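# Store earphones in chest drawer, then close the drawer

## Task

Place the coiled earphones inside the small chest's open drawer and afterwards push that drawer closed, with the chest still standing upright at the end.

## Robot and tools

Robot: two Franka FR3 arms, left_arm and right_arm, each carrying a Robotiq 2F-140 two-finger gripper whose fingers cannot fold. left_arm's base sits near (-0.058, +0.407, +0.035) m and right_arm's near (-0.037, -0.309, +0.035) m. A camera stand is fixed to the floor behind them.

Frame: the scene frame has its origin at table-top height halfway between the nominal bases; +x points out over the table, +y toward left_arm, +z up. Arm names do not match image sides. Reported poses and targets use this frame; offsets run along its axes, and rotations turn about the Hand target's position. Each gripper's fingers point along its own +z and close along its own y. end_effector_position is the point between the closed pads; fingertips stick out about 33 mm past it at small gaps, only 9 mm when fully open. Printed positions can be a few cm off, more at long reach.

The 18-number row (used by execute_actions and move): one list for both arms, all numbers in [-1, 1]. Order: left dx, dy, dz, rx, ry, rz, left gripper position, force_limit, speed, then the same nine for the right arm. dx..rz are an offset from that arm's Hand target as it stood when the action or move began, not an absolute pose; 1.0 equals 0.6 m or 180 degrees, and rx, ry, rz form one rotation vector. Sending the same offset again moves the arm further. Six zeros re-request the current Hand target. Gripper numbers are absolute commands, not offsets: position +1 fully open (140 mm), about -0.8 pads touch, -1 closes until blocked. force_limit sets pad force (about 14 N at -1, 40 N at 0, 58 N at +1 for slow closes); speed sets closing rate (about 30 mm/s at -1, 250 at +1), and faster closes grip much harder. Both default to +1. To leave a gripper unchanged, resend its previous three numbers; a 0 is a real command.

Tools:
- execute_actions(actions, cameras): actions is a list of actions, each a list of up to 15 rows, one row per 1/30 s step; a short action repeats its last row. Every row counts from the action's starting Hand target. An empty list returns images and full state.
- move(target, speed, blend, blocking, cameras): straight-line path toward one row or a list of up to 15 rows, all offsets from the same starting Hand targets. speed is m/s (0.002 to 2, default 0.25); blend in m rounds corners (0 = stop at each). No obstacle avoidance; total time capped at 10 s. Result adds a move: line (done, off_target, moving, held, fault) and limits (paced = clipped, held = steps withheld).
- wait(seconds 0 to 10), stop() to brake a running move, zoom_image(camera, region [x0,y0,x1,y1] pixels, max 504x504) for cam_high, cam_left_wrist or cam_right_wrist, clear_fault(arm) for a torque or force fault, read_manual(section) for licences, finished_scene(scene) to end a scene.

Results: each arm's end_effector_position (m) and quat_wxyz, Hand target (last commanded pose after clipping; the next offsets count from it), joint positions, joint torques, external joint torques, flange force along the gripper's axes (includes held weight and some error), and gripper state. object_status: 0 moving, 1 blocked while opening, 2 blocked while closing (a grip), 3 reached target or pads met. position_measured is in counts: 3 fully open, 75 about 100 mm, 139 about 60 mm, 200 about 20 mm, 230 pads touching. Check for 2 after closing. To tighten a grip, raise force_limit and change position slightly (-1 to -0.98); to loosen, open and close slowly. Lines may say MOTOR HOT or report faults.

Motion: each step the command is clipped to 70 mm and 16 degrees from the measured pose, so big offsets take several actions. Grippers often settle short of target; send the remaining distance. To stop pushing on something, command the target back past the gripper.

Avoid: either arm hitting the other or its gripper closing on the other's fingers (can end the scene); drops, slams, fast swings, hard presses on fixed or heavy things, anything leaving the table, and tipping the chest. Faults: 40 N net outside force per arm, or joint contact torque limits (35, 35, 32, 30, 12, 12, 12 N m), joint range ends or overspeed stop the arm until clear_fault; release a grip first if it pins the arm. Held weight counts as contact. Long stretched holds overheat motors and brake the arm for 30 to 60 s. Loose objects may be nudged by outside pushes now and then. The scene keeps running while you think.

Each tool is called after "Call:" as name([rows], argument=value, ...), one row to a line, values as JSON.

## Session

Call:
execute_actions(actions=[])

Scene clock: 0.00 s.
left_arm: end_effector_position=(+0.3906, +0.3534, +0.3040) position_measured=3 object_status=3 end_effector_quat_wxyz=(-0.104, +0.774, -0.462, -0.421) | right_arm: end_effector_position=(+0.5086, -0.3611, +0.2859) position_measured=3 object_status=3 end_effector_quat_wxyz=(+0.657, +0.632, +0.406, +0.058)
Joint positions: left_arm=[-0.32 0.467 -0.031 -1.437 0.367 1.075 -0.844] | right_arm=[0.274 0.011 0.155 -2.572 -1.668 1.783 -1.044]
Joint velocities: within noise
Joint torques (N m): no reading
External joint torques (N m): no reading
Flange force (N): no reading
Hand target: left_arm +0.3906, +0.3534, +0.3040; -0.104, +0.774, -0.462, -0.421 | right_arm +0.5086, -0.3611, +0.2859; +0.657, +0.632, +0.406, +0.058
Tool commands: left_gripper/position=+1.0 left_gripper/force_limit=+1.0 left_gripper/speed=+1.0 right_gripper/position=+1.0 right_gripper/force_limit=+1.0 right_gripper/speed=+1.0
camera_calibration:
cam_left_wrist: T_world_to_cam=[[-0.802398, -0.554172, 0.221475, 0.450136], [-0.0399313, 0.420134, 0.906583, -0.404157], [-0.595452, 0.718597, -0.359244, 0.229469], [0, 0, 0, 1]] pos_world=[0.481688, 0.254357, 0.349144]
cam_right_wrist: T_world_to_cam=[[0.437809, 0.169359, 0.882973, -0.403825], [-0.834551, -0.288768, 0.469187, 0.188577], [0.334436, -0.942301, 0.0149133, -0.371105], [0, 0, 0, 1]] pos_world=[0.458286, -0.226846, 0.273623]

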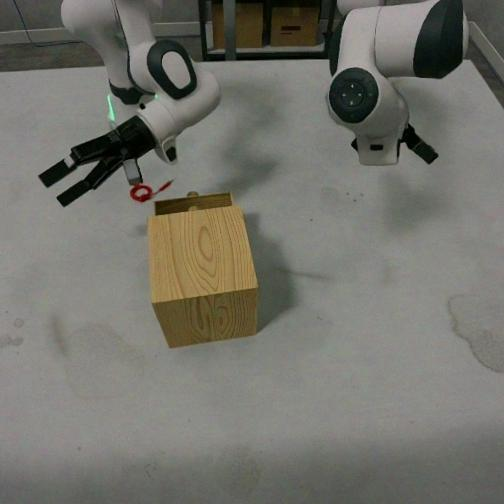

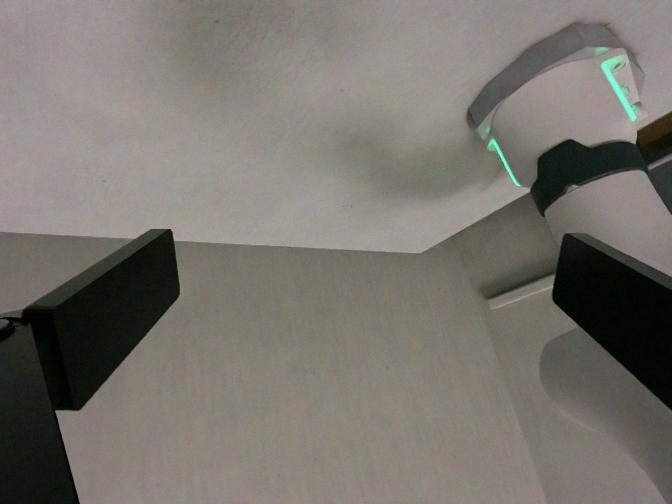

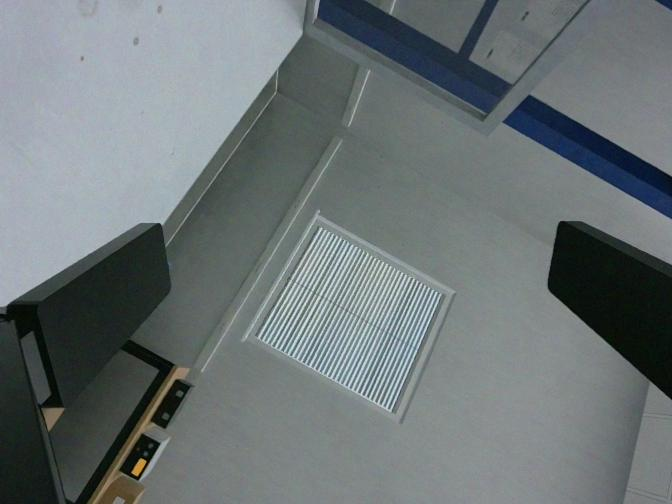

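Call:
zoom_image(camera="cam_high", region=[100, 130, 290, 360])

Scaled by 2.191 from the camera's 504x504 image, which has a finer 720x720 frame.

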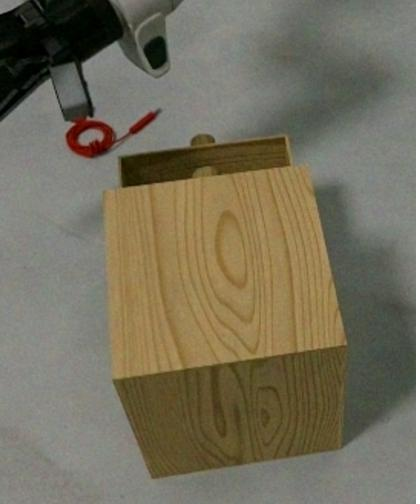

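Call:
move(target=[0,0,0,0,0,0,1,1,1,-0.09,0.03,0.08,0.248,-0.032,-0.203,0.4,-1,0], speed=0.2)

Scene clock: 37.63 s.
left_arm: end_effector_position=(+0.3906, +0.3534, +0.3040) position_measured=3 object_status=3 end_effector_quat_wxyz=(-0.104, +0.774, -0.462, -0.421) | right_arm: end_effector_position=(+0.4556, -0.3425, +0.3334) position_measured=78 object_status=3 end_effector_quat_wxyz=(+0.376, +0.920, +0.107, +0.035)
Joint positions: left_arm=[-0.32 0.467 -0.031 -1.437 0.367 1.075 -0.844] | right_arm=[0.264 -0.187 0.057 -2.244 -0.785 1.82 -1.151]
Joint velocities: left_arm=[within noise] | right_arm=[0.001 0.001 0.001 0.001 0.004 -0.002 -0.004]
Joint torques (N m): left_arm=[0.24 -42.35 1.25 23.1 1.75 -0.17 0.08] | right_arm=[0.29 -24.59 -0.74 25.49 -0.36 0.84 -0.27]
External joint torques (N m): left_arm=[-0.01 2.87 0.54 0.68 -0.12 -0.01 0.08] | right_arm=[0.34 0.52 -0.48 1.63 0.27 -0.28 -0.34]
Flange force (N): left_arm=[6.3 -8.0 -10.3] | right_arm=[6.6 1.3 -3.2]
Hand target: left_arm +0.3906, +0.3534, +0.3040; -0.104, +0.774, -0.462, -0.421 | right_arm +0.4546, -0.3431, +0.3339; +0.376, +0.920, +0.109, +0.032
Off the commanded pose: left_arm 0.000 m, 0 deg | right_arm 0.001 m, 0 deg.
move: done

Call:
move(target=[0,0,0,0,0,0,1,1,1,-0.257,0.105,-0.09,0.248,-0.032,-0.203,0.4,-1,0], speed=0.2, cameras=["all"])

Scene clock: 48.43 s.
left_arm: end_effector_position=(+0.3906, +0.3534, +0.3040) position_measured=3 object_status=3 end_effector_quat_wxyz=(-0.104, +0.774, -0.462, -0.421) | right_arm: end_effector_position=(+0.2997, -0.2806, +0.2794) position_measured=78 object_status=3 end_effector_quat_wxyz=(+0.003, +0.977, -0.211, -0.004)
Joint positions: left_arm=[-0.32 0.467 -0.031 -1.437 0.367 1.075 -0.844] | right_arm=[0.222 -0.686 -0.15 -2.631 -0.105 1.94 -0.967]
Joint torques (N m): left_arm=[0.2 -42.39 1.26 23.1 1.74 -0.17 0.09] | right_arm=[-0.27 -9.37 2.2 25.72 1.05 2.73 0.15]
External joint torques (N m): left_arm=[0.07 2.85 0.62 0.68 -0.11 -0.01 0.09] | right_arm=[-0.27 -0.64 0.43 1 0.29 0.1 0.15]
Flange force (N): left_arm=[6.2 -8.0 -10.2] | right_arm=[-0.5 -0.7 -2.4]
Hand target: left_arm +0.3906, +0.3534, +0.3040; -0.104, +0.774, -0.462, -0.421 | right_arm +0.3004, -0.2801, +0.2799; +0.001, +0.976, -0.216, -0.002
Off the commanded pose: left_arm 0.000 m, 0 deg | right_arm 0.001 m, 1 deg.
move: done
camera_calibration:
cam_left_wrist: T_world_to_cam=[[-0.802398, -0.554172, 0.221475, 0.450136], [-0.0399313, 0.420134, 0.906583, -0.404157], [-0.595452, 0.718597, -0.359244, 0.229469], [0, 0, 0, 1]] pos_world=[0.481688, 0.254357, 0.349144]
cam_right_wrist: T_world_to_cam=[[-0.427288, -0.904039, -0.0117917, -0.112155], [-0.849659, 0.397059, 0.347022, 0.271618], [-0.309039, 0.158297, -0.937783, 0.542593], [0, 0, 0, 1]] pos_world=[0.350543, -0.295132, 0.413255]

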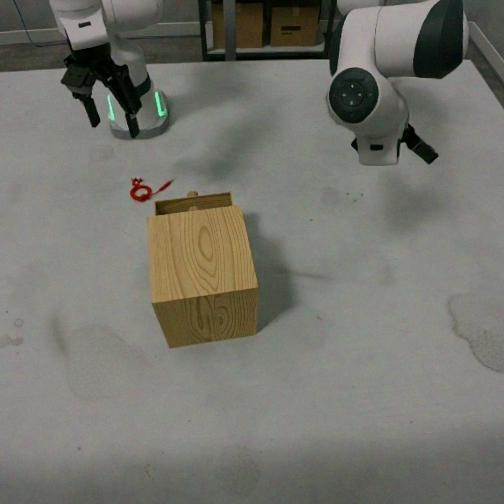

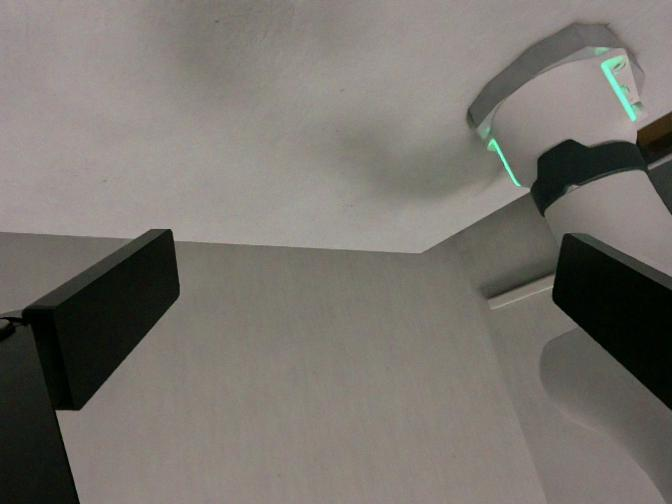

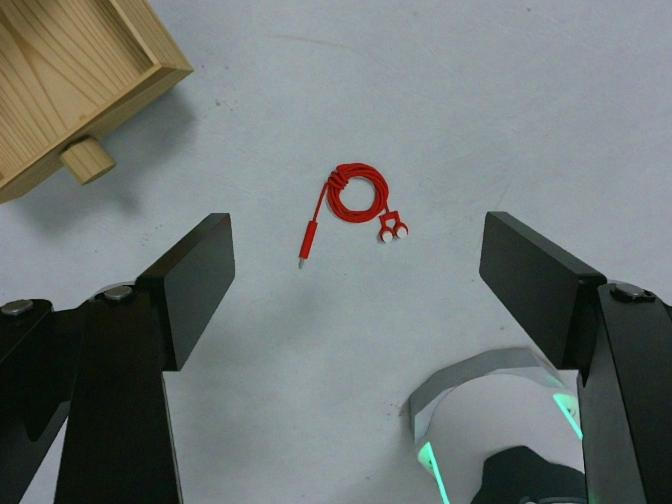

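Call:
move(target=[0,0,0,0,0,0,1,1,1,-0.06,0.018,-0.30,0,0,-0.567,0.4,-1,0], speed=0.25, cameras=["cam_right_wrist"])

Scene clock: 72.77 s.
left_arm: end_effector_position=(+0.3906, +0.3534, +0.3040) position_measured=3 object_status=3 end_effector_quat_wxyz=(-0.104, +0.774, -0.462, -0.421) | right_arm: end_effector_position=(+0.2627, -0.2691, +0.0988) position_measured=78 object_status=3 end_effector_quat_wxyz=(-0.001, -0.451, +0.893, +0.003)
Joint positions: left_arm=[-0.32 0.467 -0.031 -1.437 0.367 1.075 -0.844] | right_arm=[-0.438 -0.555 0.673 -2.983 0.55 2.451 0.385]
Joint velocities: left_arm=[within noise] | right_arm=[0.001 0 0 -0.001 0.001 0 0.005]
Joint torques (N m): left_arm=[0.26 -42.39 1.3 23.11 1.75 -0.18 0.1] | right_arm=[-0.28 -6.8 -5.68 20.37 0.73 2.55 0.09]
External joint torques (N m): left_arm=[0.09 2.92 0.64 0.62 -0.12 -0.03 0.09] | right_arm=[-0.31 -0.73 0.52 1.67 0.26 0.03 0.09]
Flange force (N): left_arm=[6.2 -8.0 -10.1] | right_arm=[-3.0 -1.3 -2.8]
Hand target: left_arm +0.3906, +0.3534, +0.3040; -0.104, +0.774, -0.462, -0.421 | right_arm +0.2644, -0.2693, +0.0999; +0.001, -0.446, +0.895, +0.002
Off the commanded pose: left_arm 0.000 m, 0 deg | right_arm 0.002 m, 1 deg.
move: done
camera_calibration:
cam_right_wrist: T_world_to_cam=[[-0.795264, 0.606144, -0.0119764, 0.383351], [0.566382, 0.749852, 0.341956, 0.021735], [0.216255, 0.265162, -0.93964, 0.25094], [0, 0, 0, 1]] pos_world=[0.238288, -0.315204, 0.232951]
Images, in order (width x height): cam_right_wrist 672x504.

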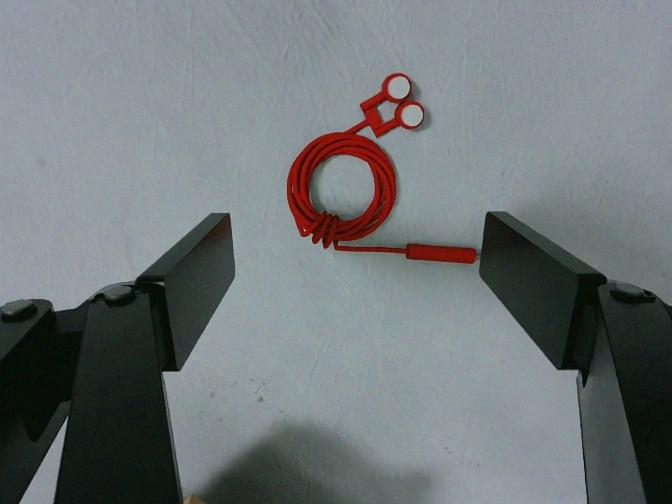

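Call:
move(target=[0,0,0,0,0,0,1,1,1,0.0027,-0.0162,-0.105,0,0,0,0.18,-1,-0.5], speed=0.1, cameras=["cam_right_wrist"])

Scene clock: 87.07 s.
left_arm: end_effector_position=(+0.3906, +0.3534, +0.3040) position_measured=3 object_status=3 end_effector_quat_wxyz=(-0.104, +0.774, -0.462, -0.421) | right_arm: end_effector_position=(+0.2649, -0.2790, +0.0370) position_measured=107 object_status=3 end_effector_quat_wxyz=(+0.000, -0.448, +0.894, +0.002)
Joint positions: left_arm=[-0.32 0.467 -0.031 -1.437 0.367 1.075 -0.844] | right_arm=[-0.563 -0.254 0.783 -3.001 0.527 2.772 0.384]
Joint velocities: left_arm=[within noise] | right_arm=[-0.002 0 0.001 0.001 0 0.003 0]
Joint torques (N m): left_arm=[0.27 -42.39 1.26 23.09 1.75 -0.17 0.07] | right_arm=[0 -9.48 -2.82 16.24 -0.02 2.7 -0.13]
External joint torques (N m): left_arm=[0.36 2.89 0.8 0.63 -0.1 -0.02 0.07] | right_arm=[0.01 0.68 0.51 1.4 -0.28 0.16 -0.13]
Flange force (N): left_arm=[6.0 -8.3 -9.9] | right_arm=[-5.2 -5.6 6.3]
Hand target: left_arm +0.3906, +0.3534, +0.3040; -0.104, +0.774, -0.462, -0.421 | right_arm +0.2660, -0.2790, +0.0369; +0.001, -0.446, +0.895, +0.002
Off the commanded pose: left_arm 0.000 m, 0 deg | right_arm 0.001 m, 0 deg.
move: done
camera_calibration:
cam_right_wrist: T_world_to_cam=[[-0.790548, 0.612237, -0.0141285, 0.390979], [0.571216, 0.745504, 0.343418, 0.0464423], [0.220786, 0.263418, -0.939076, 0.193249], [0, 0, 0, 1]] pos_world=[0.239892, -0.3249, 0.17105]
Images, in order (width x height): cam_right_wrist 672x504.

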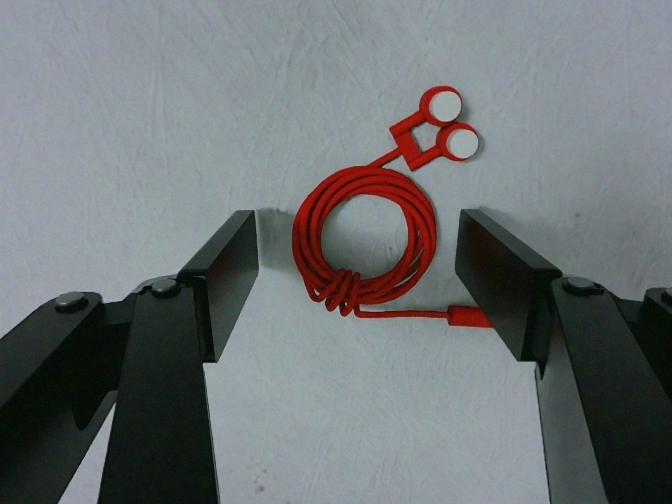

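Call:
move([
  [0,0,0,0,0,0,1,1,1,-0.002,-0.0025,-0.003,0,0,0,0.18,-1,-0.5],
  [0,0,0,0,0,0,1,1,1,-0.002,-0.0025,-0.003,0,0,0,-1,-1,-1],
], speed=0.05, cameras=["cam_right_wrist"])

Call:
wait(seconds=1, cameras=["cam_right_wrist"])

Scene clock: 95.23 s.
left_arm: end_effector_position=(+0.3906, +0.3534, +0.3040) position_measured=3 object_status=3 end_effector_quat_wxyz=(-0.104, +0.774, -0.462, -0.421) | right_arm: end_effector_position=(+0.2660, -0.2803, +0.0360) position_measured=224 object_status=0 end_effector_quat_wxyz=(+0.002, -0.446, +0.895, +0.001)
Joint positions: left_arm=[-0.32 0.467 -0.031 -1.437 0.367 1.075 -0.844] | right_arm=[-0.568 -0.247 0.784 -3.003 0.527 2.784 0.384]
Joint torques (N m): left_arm=[0.2 -42.34 1.26 23.12 1.75 -0.18 0.08] | right_arm=[-0.2 -9.47 -2.79 15.29 0.06 2.54 -0.22]
External joint torques (N m): left_arm=[0.14 2.98 0.69 0.66 -0.1 -0.02 0.08] | right_arm=[-0.22 0.74 0.43 0.57 -0.2 0 -0.22]
Flange force (N): left_arm=[6.3 -8.3 -10.4] | right_arm=[-3.3 -4.6 5.9]
Hand target: left_arm +0.3906, +0.3534, +0.3040; -0.104, +0.774, -0.462, -0.421 | right_arm +0.2648, -0.2805, +0.0351; +0.001, -0.446, +0.895, +0.002
Off the commanded pose: left_arm 0.000 m, 0 deg | right_arm 0.002 m, 0 deg.
move: done
camera_calibration:
cam_right_wrist: T_world_to_cam=[[-0.788237, 0.615114, -0.0178273, 0.392864], [0.572393, 0.743514, 0.345764, 0.046271], [0.225939, 0.26234, -0.938152, 0.190739], [0, 0, 0, 1]] pos_world=[0.240089, -0.326098, 0.169947]
Images, in order (width x height): cam_right_wrist 672x504.

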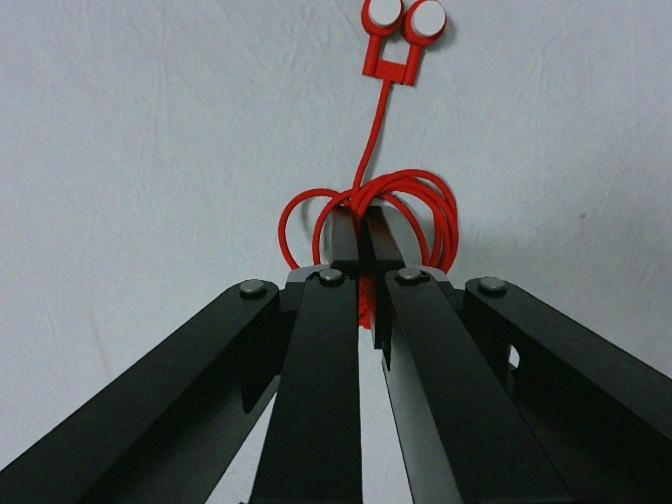

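Scene clock: 96.23 s.
left_arm: end_effector_position=(+0.3906, +0.3534, +0.3040) position_measured=3 object_status=3 end_effector_quat_wxyz=(-0.104, +0.774, -0.462, -0.421) | right_arm: end_effector_position=(+0.2660, -0.2803, +0.0360) position_measured=224 object_status=2 end_effector_quat_wxyz=(+0.002, -0.446, +0.895, +0.001)
Joint positions: left_arm=[-0.32 0.467 -0.031 -1.437 0.367 1.075 -0.844] | right_arm=[-0.568 -0.247 0.784 -3.003 0.527 2.784 0.384]
Joint torques (N m): left_arm=[0.23 -42.35 1.27 23.14 1.75 -0.18 0.1] | right_arm=[-0.18 -9.44 -2.87 15.22 0.04 2.53 -0.22]
External joint torques (N m): left_arm=[0.32 2.82 0.82 0.71 -0.09 -0.04 0.1] | right_arm=[-0.19 0.77 0.36 0.47 -0.22 -0.01 -0.22]
Flange force (N): left_arm=[5.9 -8.4 -10.2] | right_arm=[-2.9 -4.4 5.8]
Hand target: left_arm +0.3906, +0.3534, +0.3040; -0.104, +0.774, -0.462, -0.421 | right_arm +0.2648, -0.2805, +0.0351; +0.001, -0.446, +0.895, +0.002
Tool commands: left_gripper/position=+1.0 left_gripper/force_limit=+1.0 left_gripper/speed=+1.0 right_gripper/position=-1.0 right_gripper/force_limit=-1.0 right_gripper/speed=-1.0
Off the commanded pose: left_arm 0.000 m, 0 deg | right_arm 0.002 m, 0 deg.
wait: 1.00 s; at rest by 0.17 s
camera_calibration:
cam_right_wrist: T_world_to_cam=[[-0.788237, 0.615114, -0.0178273, 0.392864], [0.572393, 0.743514, 0.345764, 0.046271], [0.225939, 0.26234, -0.938152, 0.190739], [0, 0, 0, 1]] pos_world=[0.240089, -0.326098, 0.169947]
Images, in order (width x height): cam_right_wrist 672x504.

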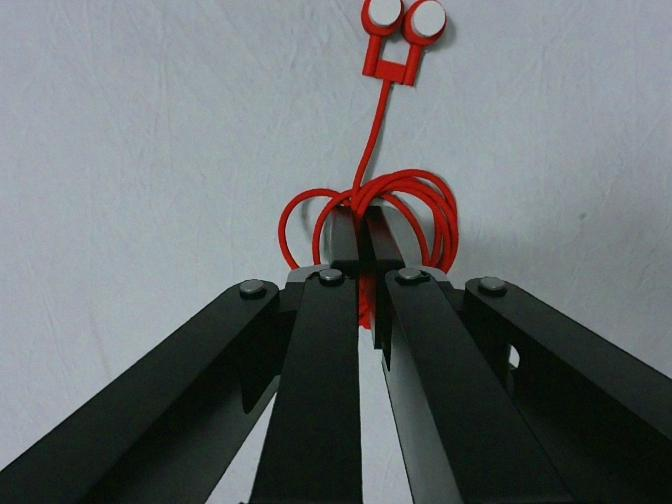

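Call:
move(target=[0,0,0,0,0,0,1,1,1,0,0,0.12,0,0,0,-1,-1,-1], speed=0.08, cameras=["cam_right_wrist","cam_high"])

Call:
zoom_image(camera="cam_high", region=[80, 100, 240, 230])

Scene clock: 105.10 s.
left_arm: end_effector_position=(+0.3906, +0.3534, +0.3040) position_measured=3 object_status=3 end_effector_quat_wxyz=(-0.104, +0.774, -0.462, -0.421) | right_arm: end_effector_position=(+0.2658, -0.2805, +0.1069) position_measured=224 object_status=2 end_effector_quat_wxyz=(+0.002, -0.445, +0.896, +0.002)
Joint positions: left_arm=[-0.32 0.467 -0.031 -1.437 0.367 1.075 -0.844] | right_arm=[-0.452 -0.579 0.639 -2.981 0.53 2.428 0.372]
Joint velocities: left_arm=[within noise] | right_arm=[0 0.002 0 -0.001 0 -0.004 0.001]
Joint torques (N m): left_arm=[0.22 -42.39 1.23 23.11 1.75 -0.16 0.05] | right_arm=[0.65 -6.7 -6.39 20.43 0.2 2.39 -0.2]
External joint torques (N m): left_arm=[0.32 2.64 0.78 0.79 -0.08 -0.01 0.05] | right_arm=[0.64 -0.65 -0.15 1.17 -0.29 -0.17 -0.2]
Flange force (N): left_arm=[5.7 -8.1 -10.1] | right_arm=[0.1 1.1 -4.8]
Hand target: left_arm +0.3906, +0.3534, +0.3040; -0.104, +0.774, -0.462, -0.421 | right_arm +0.2648, -0.2805, +0.1071; +0.001, -0.446, +0.895, +0.002
Off the commanded pose: left_arm 0.000 m, 0 deg | right_arm 0.001 m, 0 deg.
move: done
camera_calibration:
cam_right_wrist: T_world_to_cam=[[-0.786744, 0.617038, -0.0172722, 0.394231], [0.574173, 0.74179, 0.346515, 0.0208477], [0.226625, 0.262701, -0.937885, 0.257242], [0, 0, 0, 1]] pos_world=[0.239891, -0.326298, 0.240848]
Images, in order (width x height): cam_high 504x504, cam_right_wrist 672x504.

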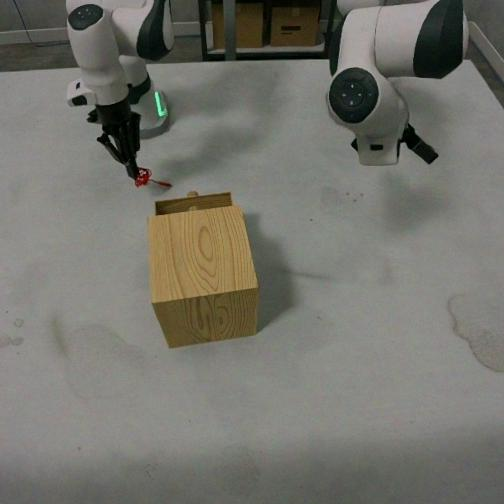

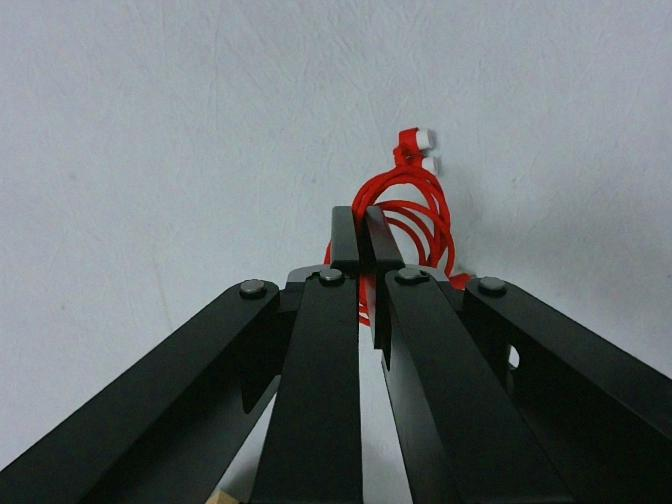

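Scaled by 3.150 from the camera's 504x504 image, which has a finer 720x720 frame.

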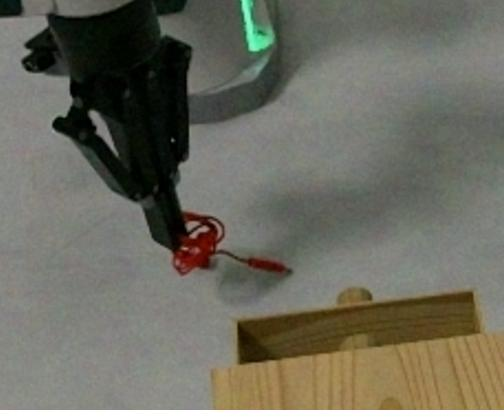

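Call:
move([
  [0,0,0,0,0,0,1,1,1,0,0,0.38,0,0,0.2,-1,-1,-1],
  [0,0,0,0,0,0,1,1,1,0.309,0.276,0.38,0,0,0.74,-1,-1,-1],
], blend=[0.05,0], speed=0.2, cameras=["cam_right_wrist","cam_high"])

Call:
zoom_image(camera="cam_high", region=[120, 100, 290, 250])

Scene clock: 128.13 s.
left_arm: end_effector_position=(+0.3906, +0.3534, +0.3040) position_measured=3 object_status=3 end_effector_quat_wxyz=(-0.104, +0.774, -0.462, -0.421) | right_arm: end_effector_position=(+0.4512, -0.1154, +0.3362) position_measured=224 object_status=2 end_effector_quat_wxyz=(+0.002, +0.999, +0.050, +0.001)
Joint positions: left_arm=[-0.32 0.467 -0.031 -1.437 0.367 1.075 -0.844] | right_arm=[0.385 -0.114 -0.04 -1.99 -0.009 1.877 -1.288]
Joint velocities: left_arm=[within noise] | right_arm=[-0.001 0 0 0 0.001 0 -0.006]
Joint torques (N m): left_arm=[0.2 -42.4 1.3 23.14 1.75 -0.17 0.1] | right_arm=[0.61 -27.73 -0.39 26.91 1.1 2.48 -0.48]
External joint torques (N m): left_arm=[0.26 2.95 0.81 0.66 -0.1 -0.02 0.1] | right_arm=[0.64 1.25 -0.39 1.79 0.29 -0.2 -0.48]
Flange force (N): left_arm=[6.2 -8.5 -10.3] | right_arm=[9.9 -2.1 -4.1]
Hand target: left_arm +0.3906, +0.3534, +0.3040; -0.104, +0.774, -0.462, -0.421 | right_arm +0.4502, -0.1149, +0.3351; +0.001, +0.999, +0.054, -0.001
Off the commanded pose: left_arm 0.000 m, 0 deg | right_arm 0.002 m, 1 deg.
move: done
camera_calibration:
cam_right_wrist: T_world_to_cam=[[0.0842066, -0.996331, -0.0152827, -0.137677], [-0.936817, -0.084384, 0.33949, 0.30134], [-0.339534, -0.0142702, -0.940486, 0.611229], [0, 0, 0, 1]] pos_world=[0.501427, -0.103021, 0.470446]
Images, in order (width x height): cam_high 504x504, cam_right_wrist 672x504.

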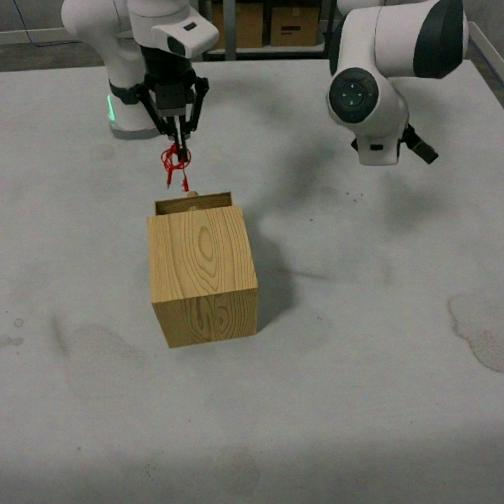

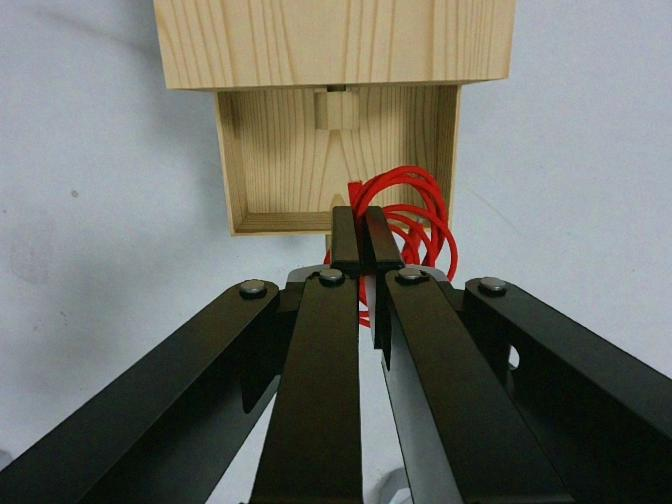

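Scaled by 2.965 from the camera's 504x504 image, which has a finer 720x720 frame.

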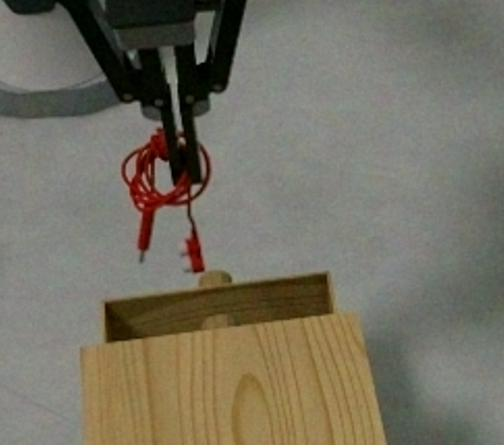

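Call:
move(target=[0,0,0,0,0,0,1,1,1,0,0.009,-0.215,0,0,0,-1,-1,-1], speed=0.12, cameras=["cam_right_wrist","cam_high"])

Call:
zoom_image(camera="cam_high", region=[120, 100, 290, 250])

Scene clock: 146.50 s.
left_arm: end_effector_position=(+0.3906, +0.3534, +0.3040) position_measured=3 object_status=3 end_effector_quat_wxyz=(-0.104, +0.774, -0.462, -0.421) | right_arm: end_effector_position=(+0.4498, -0.1111, +0.2065) position_measured=224 object_status=2 end_effector_quat_wxyz=(+0.003, +0.999, +0.054, -0.002)
Joint positions: left_arm=[-0.32 0.467 -0.031 -1.437 0.367 1.075 -0.844] | right_arm=[0.387 -0.006 -0.036 -2.205 -0.004 2.193 -1.29]
Joint velocities: left_arm=[within noise] | right_arm=[0.001 0 0.002 -0.001 0 0.004 0]
Joint torques (N m): left_arm=[0.2 -42.39 1.29 23.09 1.74 -0.16 0.1] | right_arm=[0.49 -30.72 0.31 24.99 0.95 2.9 -0.14]
External joint torques (N m): left_arm=[0.02 3.01 0.62 0.59 -0.12 -0.01 0.1] | right_arm=[0.44 0.51 0.26 1.41 0.27 0.26 -0.14]
Flange force (N): left_arm=[6.4 -8.1 -10.1] | right_arm=[5.9 -2.1 -0.5]
Hand target: left_arm +0.3906, +0.3534, +0.3040; -0.104, +0.774, -0.462, -0.421 | right_arm +0.4502, -0.1095, +0.2061; +0.001, +0.999, +0.054, -0.001
Off the commanded pose: left_arm 0.000 m, 0 deg | right_arm 0.002 m, 0 deg.
move: done
camera_calibration:
cam_right_wrist: T_world_to_cam=[[0.091762, -0.995689, -0.0135528, -0.138944], [-0.933753, -0.0907665, 0.346219, 0.340934], [-0.345956, -0.0191148, -0.938056, 0.490667], [0, 0, 0, 1]] pos_world=[0.500847, -0.0980204, 0.340352]
Images, in order (width x height): cam_high 504x504, cam_right_wrist 672x504.

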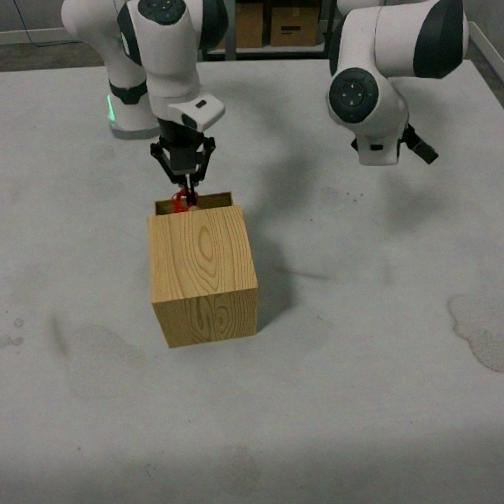

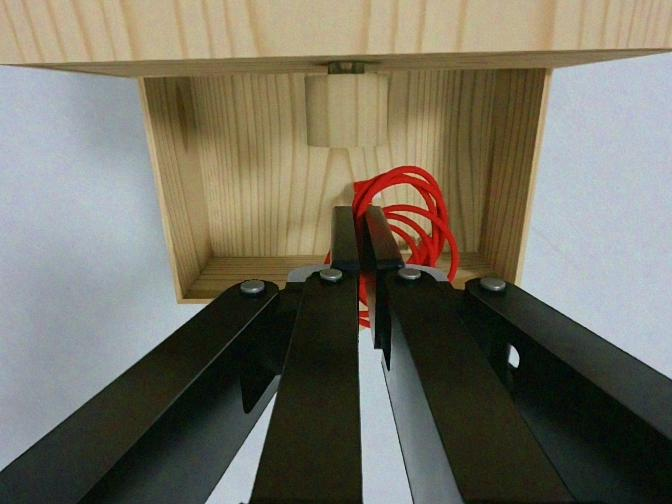

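Scaled by 2.965 from the camera's 504x504 image, which has a finer 720x720 frame.

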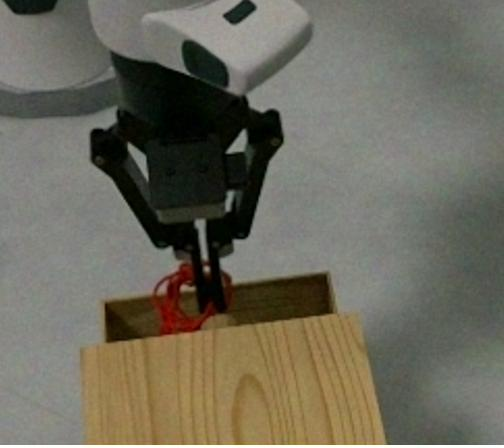

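Call:
move(target=[0,0,0,0,0,0,1,1,1,-0.003,0,-0.108,0,0,0,-1,-1,-1], speed=0.06, cameras=["cam_right_wrist","cam_high"])

Scene clock: 158.47 s.
left_arm: end_effector_position=(+0.3906, +0.3534, +0.3040) position_measured=3 object_status=3 end_effector_quat_wxyz=(-0.104, +0.774, -0.462, -0.421) | right_arm: end_effector_position=(+0.4486, -0.1104, +0.1425) position_measured=224 object_status=2 end_effector_quat_wxyz=(+0.002, +0.999, +0.054, -0.001)
Joint positions: left_arm=[-0.32 0.467 -0.031 -1.437 0.367 1.075 -0.844] | right_arm=[0.387 0.085 -0.034 -2.275 0 2.356 -1.29]
Joint velocities: left_arm=[within noise] | right_arm=[0.001 0.001 0.001 0 0.001 0.004 0]
Joint torques (N m): left_arm=[0.22 -42.34 1.27 23.13 1.75 -0.18 0.09] | right_arm=[0.22 -31.73 0.28 23.16 0.86 2.88 -0.23]
External joint torques (N m): left_arm=[0.24 2.94 0.76 0.69 -0.1 -0.02 0.09] | right_arm=[0.15 1.28 0.22 0.97 0.26 0.21 -0.23]
Flange force (N): left_arm=[6.2 -8.5 -10.4] | right_arm=[6.5 -1.7 2.0]
Hand target: left_arm +0.3906, +0.3534, +0.3040; -0.104, +0.774, -0.462, -0.421 | right_arm +0.4484, -0.1095, +0.1413; +0.001, +0.999, +0.054, -0.001
Off the commanded pose: left_arm 0.000 m, 0 deg | right_arm 0.002 m, 0 deg.
move: done
camera_calibration:
cam_right_wrist: T_world_to_cam=[[0.0910951, -0.995738, -0.0144062, -0.138619], [-0.934443, -0.0904707, 0.34443, 0.362626], [-0.344265, -0.0179142, -0.938701, 0.429792], [0, 0, 0, 1]] pos_world=[0.499443, -0.0975218, 0.27655]
Images, in order (width x height): cam_high 504x504, cam_right_wrist 672x504.

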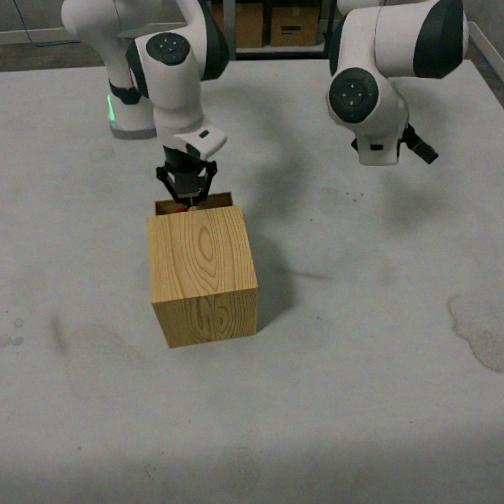

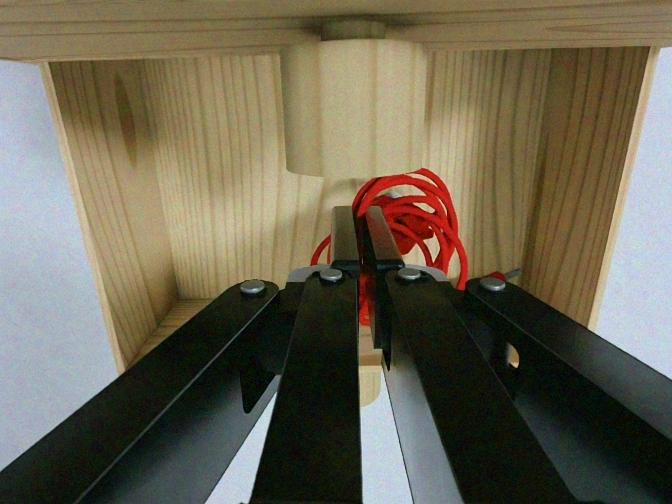

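Call:
move(target=[0,0,0,0,0,0,1,1,1,-0.003,0.002,-0.02,0,0,0,-1,-1,-1], speed=0.04, cameras=["cam_right_wrist"])

Scene clock: 164.37 s.
left_arm: end_effector_position=(+0.3906, +0.3534, +0.3040) position_measured=3 object_status=3 end_effector_quat_wxyz=(-0.104, +0.774, -0.462, -0.421) | right_arm: end_effector_position=(+0.4474, -0.1090, +0.1312) position_measured=224 object_status=2 end_effector_quat_wxyz=(+0.002, +0.998, +0.055, -0.001)
Joint positions: left_arm=[-0.32 0.467 -0.031 -1.437 0.367 1.075 -0.844] | right_arm=[0.388 0.103 -0.031 -2.287 0.001 2.387 -1.29]
Joint velocities: left_arm=[within noise] | right_arm=[0.001 0 0.001 0.001 -0.001 0.004 0.002]
Joint torques (N m): left_arm=[0.2 -42.35 1.26 23.09 1.74 -0.18 0.08] | right_arm=[0.37 -31.57 0.24 22.29 0.8 2.82 -0.16]
External joint torques (N m): left_arm=[0.18 2.88 0.71 0.64 -0.11 -0.03 0.08] | right_arm=[0.3 1.66 0.17 0.5 0.22 0.16 -0.16]
Flange force (N): left_arm=[6.1 -8.1 -10.0] | right_arm=[5.7 -1.8 3.1]
Hand target: left_arm +0.3906, +0.3534, +0.3040; -0.104, +0.774, -0.462, -0.421 | right_arm +0.4466, -0.1083, +0.1293; +0.001, +0.999, +0.054, -0.001
Off the commanded pose: left_arm 0.000 m, 0 deg | right_arm 0.002 m, 0 deg.
move: done
camera_calibration:
cam_right_wrist: T_world_to_cam=[[0.0940069, -0.995457, -0.0151031, -0.138402], [-0.934649, -0.0934694, 0.343068, 0.365523], [-0.342921, -0.0181346, -0.939189, 0.418167], [0, 0, 0, 1]] pos_world=[0.498044, -0.0960245, 0.265249]
Images, in order (width x height): cam_right_wrist 672x504.

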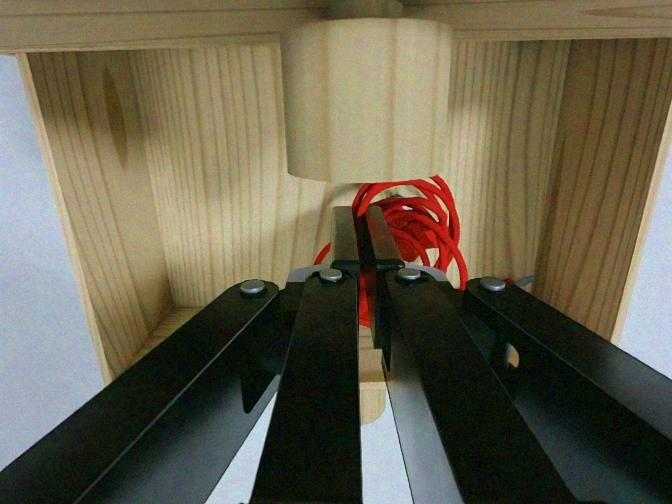

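Call:
move(target=[0,0,0,0,0,0,1,1,1,0,0,0,0,0,0,-0.1,-1,-1], speed=0.04, cameras=["cam_right_wrist","cam_high"])

Scene clock: 169.50 s.
left_arm: end_effector_position=(+0.3906, +0.3534, +0.3040) position_measured=3 object_status=3 end_effector_quat_wxyz=(-0.104, +0.774, -0.462, -0.421) | right_arm: end_effector_position=(+0.4475, -0.1088, +0.1311) position_measured=141 object_status=0 end_effector_quat_wxyz=(+0.002, +0.998, +0.055, +0.000)
Joint positions: left_arm=[-0.32 0.467 -0.031 -1.437 0.367 1.075 -0.844] | right_arm=[0.388 0.103 -0.031 -2.287 0.001 2.388 -1.29]
Joint torques (N m): left_arm=[0.2 -42.35 1.27 23.11 1.73 -0.17 0.11] | right_arm=[0.24 -31.7 0.16 22.54 0.8 2.79 -0.16]
External joint torques (N m): left_arm=[0.15 2.91 0.7 0.65 -0.12 -0.02 0.11] | right_arm=[0.23 1.56 0.14 0.73 0.21 0.13 -0.16]
Flange force (N): left_arm=[6.2 -8.2 -10.2] | right_arm=[6.3 -1.8 2.7]
Hand target: left_arm +0.3906, +0.3534, +0.3040; -0.104, +0.774, -0.462, -0.421 | right_arm +0.4466, -0.1083, +0.1293; +0.001, +0.999, +0.054, -0.001
Off the commanded pose: left_arm 0.000 m, 0 deg | right_arm 0.002 m, 0 deg.
move: done
camera_calibration:
cam_right_wrist: T_world_to_cam=[[0.0941658, -0.99544, -0.0152135, -0.138351], [-0.934817, -0.0936663, 0.342556, 0.365732], [-0.342419, -0.0180353, -0.939374, 0.417977], [0, 0, 0, 1]] pos_world=[0.498043, -0.0959248, 0.265248]
Images, in order (width x height): cam_high 504x504, cam_right_wrist 672x504.

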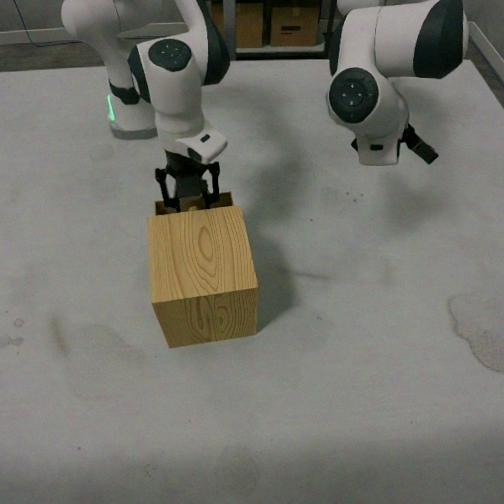

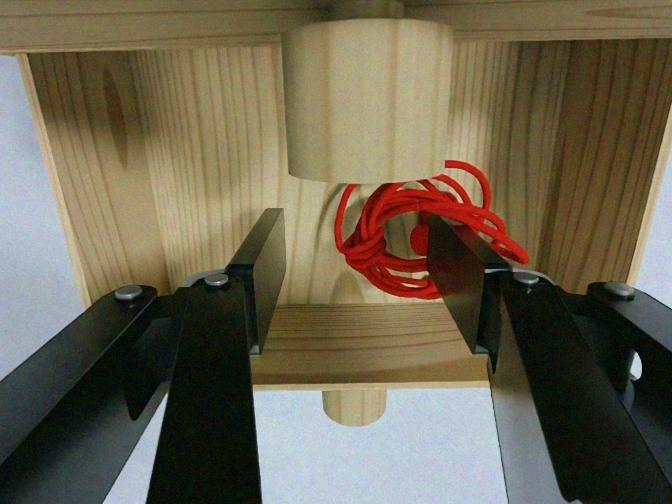

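Call:
move(target=[0,0,0,0,0,0,1,1,1,0,0,0.04,0,0,0,-0.1,-1,-1], speed=0.04, cameras=["cam_right_wrist"])

Scene clock: 176.13 s.
left_arm: end_effector_position=(+0.3906, +0.3534, +0.3040) position_measured=3 object_status=3 end_effector_quat_wxyz=(-0.104, +0.774, -0.462, -0.421) | right_arm: end_effector_position=(+0.4474, -0.1086, +0.1526) position_measured=141 object_status=3 end_effector_quat_wxyz=(+0.001, +0.998, +0.055, -0.001)
Joint positions: left_arm=[-0.32 0.467 -0.031 -1.437 0.367 1.075 -0.844] | right_arm=[0.388 0.066 -0.031 -2.271 0.001 2.335 -1.29]
Joint velocities: left_arm=[within noise] | right_arm=[-0.001 0 -0.002 0.001 0.001 -0.004 0]
Joint torques (N m): left_arm=[0.23 -42.38 1.28 23.09 1.74 -0.18 0.11] | right_arm=[0.33 -32.03 0.07 23.76 0.57 2.57 -0.14]
External joint torques (N m): left_arm=[0.04 2.63 0.61 0.78 -0.12 -0.02 0.11] | right_arm=[0.3 0.52 0.04 1.32 -0.04 -0.11 -0.14]
Flange force (N): left_arm=[5.9 -7.8 -10.3] | right_arm=[5.8 -1.8 -0.5]
Hand target: left_arm +0.3906, +0.3534, +0.3040; -0.104, +0.774, -0.462, -0.421 | right_arm +0.4466, -0.1083, +0.1533; +0.001, +0.999, +0.054, -0.001
Off the commanded pose: left_arm 0.000 m, 0 deg | right_arm 0.001 m, 0 deg.
move: done
camera_calibration:
cam_right_wrist: T_world_to_cam=[[0.0941702, -0.995421, -0.0163997, -0.137588], [-0.934746, -0.0940751, 0.342636, 0.358314], [-0.34261, -0.0169365, -0.939325, 0.438267], [0, 0, 0, 1]] pos_world=[0.498044, -0.0958267, 0.286647]
Images, in order (width x height): cam_right_wrist 672x504.

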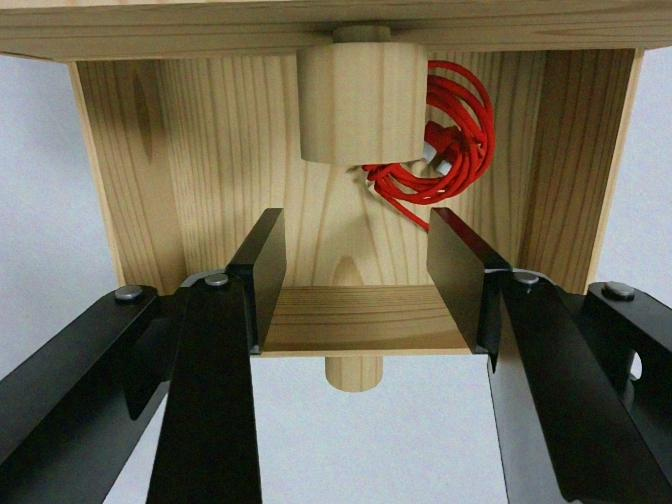

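Call:
move(target=[0,0,0,0,0,0,1,1,1,-0.01,0,0.28,0,0,0,-0.1,-1,-1], speed=0.12, cameras=["cam_right_wrist","cam_high"])

Call:
zoom_image(camera="cam_right_wrist", region=[150, 30, 520, 300])

Scene clock: 183.23 s.
left_arm: end_effector_position=(+0.3906, +0.3534, +0.3040) position_measured=3 object_status=3 end_effector_quat_wxyz=(-0.104, +0.774, -0.462, -0.421) | right_arm: end_effector_position=(+0.4414, -0.1077, +0.3215) position_measured=141 object_status=3 end_effector_quat_wxyz=(+0.000, +0.998, +0.057, +0.000)
Joint positions: left_arm=[-0.32 0.467 -0.031 -1.437 0.367 1.075 -0.844] | right_arm=[0.388 -0.127 -0.024 -2.042 -0.003 1.915 -1.285]
Joint velocities: left_arm=[within noise] | right_arm=[-0.001 -0.002 -0.001 0.001 0 -0.003 0]
Joint torques (N m): left_arm=[0.24 -42.35 1.28 23.09 1.73 -0.18 0.07] | right_arm=[0.26 -27.79 0.35 26.65 0.49 2.57 0.03]
External joint torques (N m): left_arm=[0.13 2.81 0.67 0.69 -0.12 -0.02 0.07] | right_arm=[0.17 0.55 0.27 1.7 -0.32 -0.09 0.03]
Flange force (N): left_arm=[6.1 -8.0 -10.1] | right_arm=[7.0 -2.5 -3.6]
Hand target: left_arm +0.3906, +0.3534, +0.3040; -0.104, +0.774, -0.462, -0.421 | right_arm +0.4406, -0.1083, +0.3213; +0.001, +0.999, +0.054, -0.001
Off the commanded pose: left_arm 0.000 m, 0 deg | right_arm 0.001 m, 0 deg.
move: done
camera_calibration:
cam_right_wrist: T_world_to_cam=[[0.0972923, -0.99507, -0.0192241, -0.133756], [-0.934724, -0.0979914, 0.341597, 0.294738], [-0.341797, -0.0152655, -0.93965, 0.594898], [0, 0, 0, 1]] pos_world=[0.491846, -0.095133, 0.455743]
Images, in order (width x height): cam_high 504x504, cam_right_wrist 672x504.

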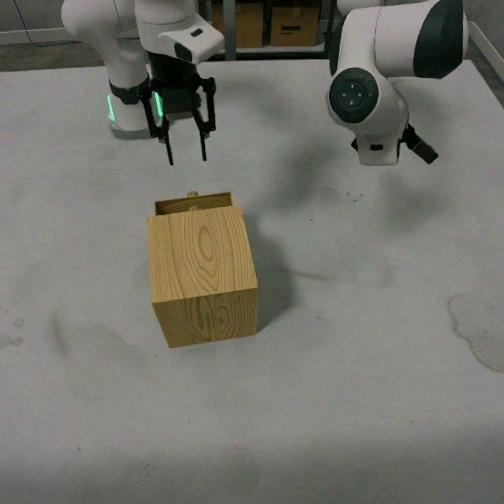

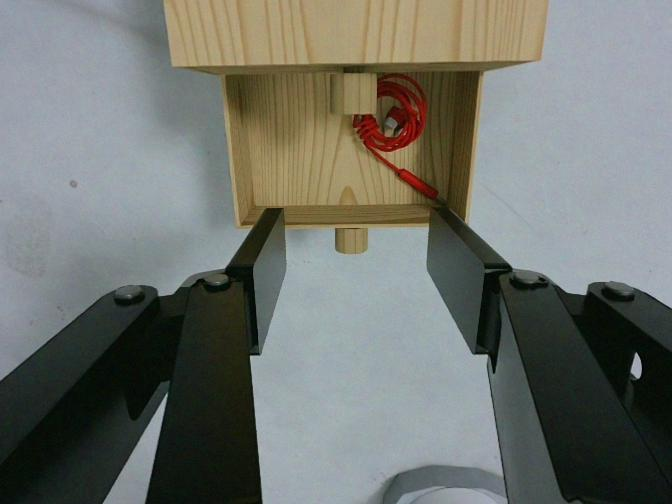

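Scaled by 1.362 from the camera's 672x504 image, which has a finer 960x720 frame.

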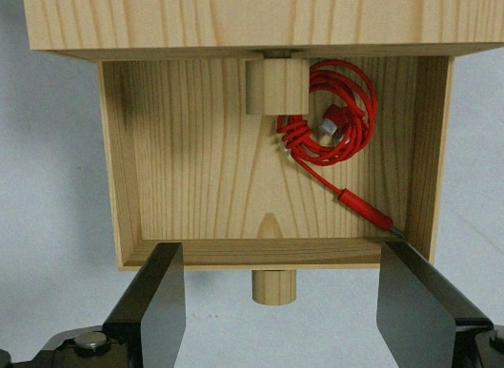

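Call:
move([
  [0,0,0,0,0,0,1,1,1,-0.191,-0.0145,0,0.012,-0.1104,0,-0.1,-1,-1],
  [0,0,0,0,0,0,1,1,1,-0.191,-0.0145,-0.315,0.012,-0.1104,0,-0.1,-1,-1],
], speed=0.15, cameras=["cam_right_wrist","cam_high"])

Scene clock: 205.70 s.
left_arm: end_effector_position=(+0.3906, +0.3534, +0.3040) position_measured=3 object_status=3 end_effector_quat_wxyz=(-0.104, +0.774, -0.462, -0.421) | right_arm: end_effector_position=(+0.3252, -0.1176, +0.1323) position_measured=141 object_status=3 end_effector_quat_wxyz=(-0.006, +0.983, +0.058, +0.171)
Joint positions: left_arm=[-0.32 0.467 -0.031 -1.437 0.367 1.075 -0.844] | right_arm=[0.213 -0.405 0.335 -2.976 -0.113 2.897 -1.006]
Joint velocities: left_arm=[within noise] | right_arm=[-0.001 0 0.002 0.001 0.001 0.004 0.004]
Joint torques (N m): left_arm=[0.23 -42.33 1.25 23.12 1.74 -0.18 0.08] | right_arm=[0.09 -11.34 -2.54 20.94 1.12 3.59 0.1]
External joint torques (N m): left_arm=[0.28 2.94 0.75 0.65 -0.11 -0.03 0.08] | right_arm=[0.07 0.77 0.4 1.47 0.34 0.35 0.09]
Flange force (N): left_arm=[6.2 -8.4 -10.2] | right_arm=[4.6 -4.2 5.7]
Hand target: left_arm +0.3906, +0.3534, +0.3040; -0.104, +0.774, -0.462, -0.421 | right_arm +0.3260, -0.1170, +0.1323; -0.008, +0.984, +0.053, +0.172
Off the commanded pose: left_arm 0.000 m, 0 deg | right_arm 0.001 m, 1 deg.
move: done
camera_calibration:
cam_right_wrist: T_world_to_cam=[[0.107861, -0.994053, -0.0150047, -0.139821], [-0.99415, -0.107934, 0.00411847, 0.312683], [-0.00571349, 0.0144727, -0.999879, 0.27938], [0, 0, 0, 1]] pos_world=[0.327531, -0.109284, 0.27596]
Images, in order (width x height): cam_high 504x504, cam_right_wrist 672x504.

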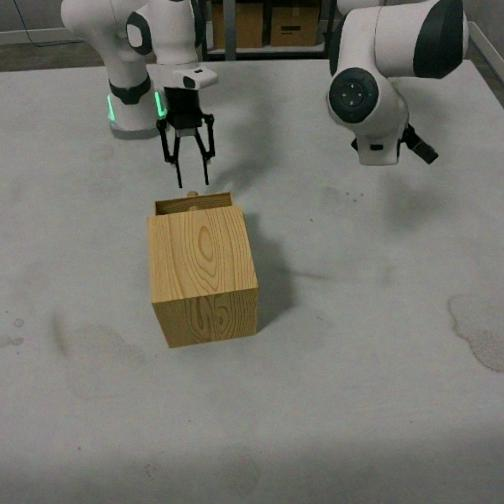

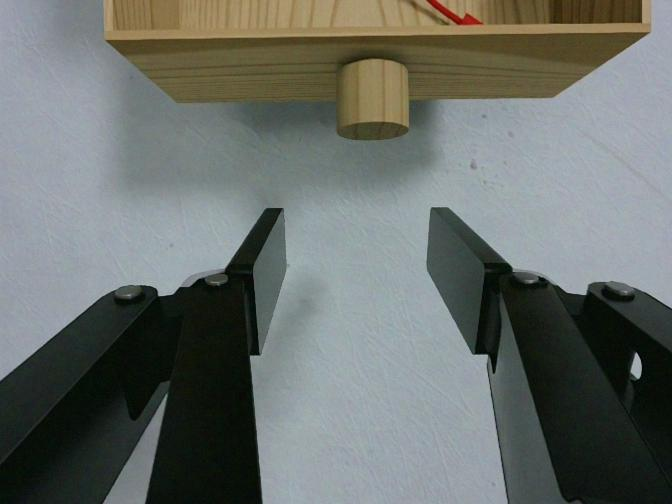

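Call:
move(target=[0,0,0,0,0,0,1,1,1,0.0673,-0.0027,0,0,0,0,-0.1,-1,-1], speed=0.08, cameras=["cam_right_wrist"])

Scene clock: 213.47 s.
left_arm: end_effector_position=(+0.3906, +0.3534, +0.3040) position_measured=3 object_status=3 end_effector_quat_wxyz=(-0.104, +0.774, -0.462, -0.421) | right_arm: end_effector_position=(+0.3657, -0.1191, +0.1324) position_measured=141 object_status=3 end_effector_quat_wxyz=(-0.008, +0.984, +0.050, +0.171)
Joint positions: left_arm=[-0.32 0.467 -0.031 -1.437 0.367 1.075 -0.844] | right_arm=[0.125 -0.286 0.336 -2.874 -0.175 2.918 -1.009]
Joint torques (N m): left_arm=[0.24 -42.37 1.23 23.09 1.73 -0.18 0.09] | right_arm=[-0.27 -14.91 -2.12 20.78 0.39 3.51 -0.37]
External joint torques (N m): left_arm=[0.4 2.85 0.81 0.66 -0.1 -0.03 0.09] | right_arm=[-0.23 0.82 0.29 1.43 -0.39 0.26 -0.38]
Flange force (N): left_arm=[5.9 -8.3 -10.0] | right_arm=[5.7 -2.6 7.3]
Hand target: left_arm +0.3906, +0.3534, +0.3040; -0.104, +0.774, -0.462, -0.421 | right_arm +0.3664, -0.1186, +0.1323; -0.008, +0.984, +0.053, +0.172
Off the commanded pose: left_arm 0.000 m, 0 deg | right_arm 0.001 m, 0 deg.
move: done
camera_calibration:
cam_right_wrist: T_world_to_cam=[[0.0915494, -0.995563, -0.0217644, -0.13908], [-0.995781, -0.091662, 0.00422867, 0.355237], [-0.00620488, 0.0212855, -0.999754, 0.280751], [0, 0, 0, 1]] pos_world=[0.368213, -0.111877, 0.276153]
Images, in order (width x height): cam_right_wrist 672x504.

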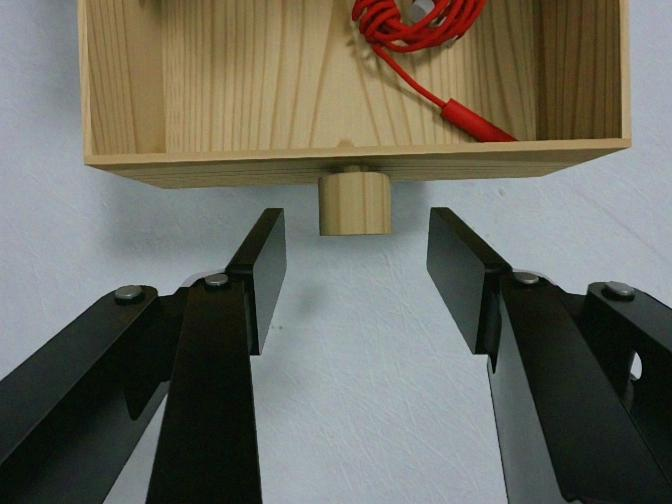

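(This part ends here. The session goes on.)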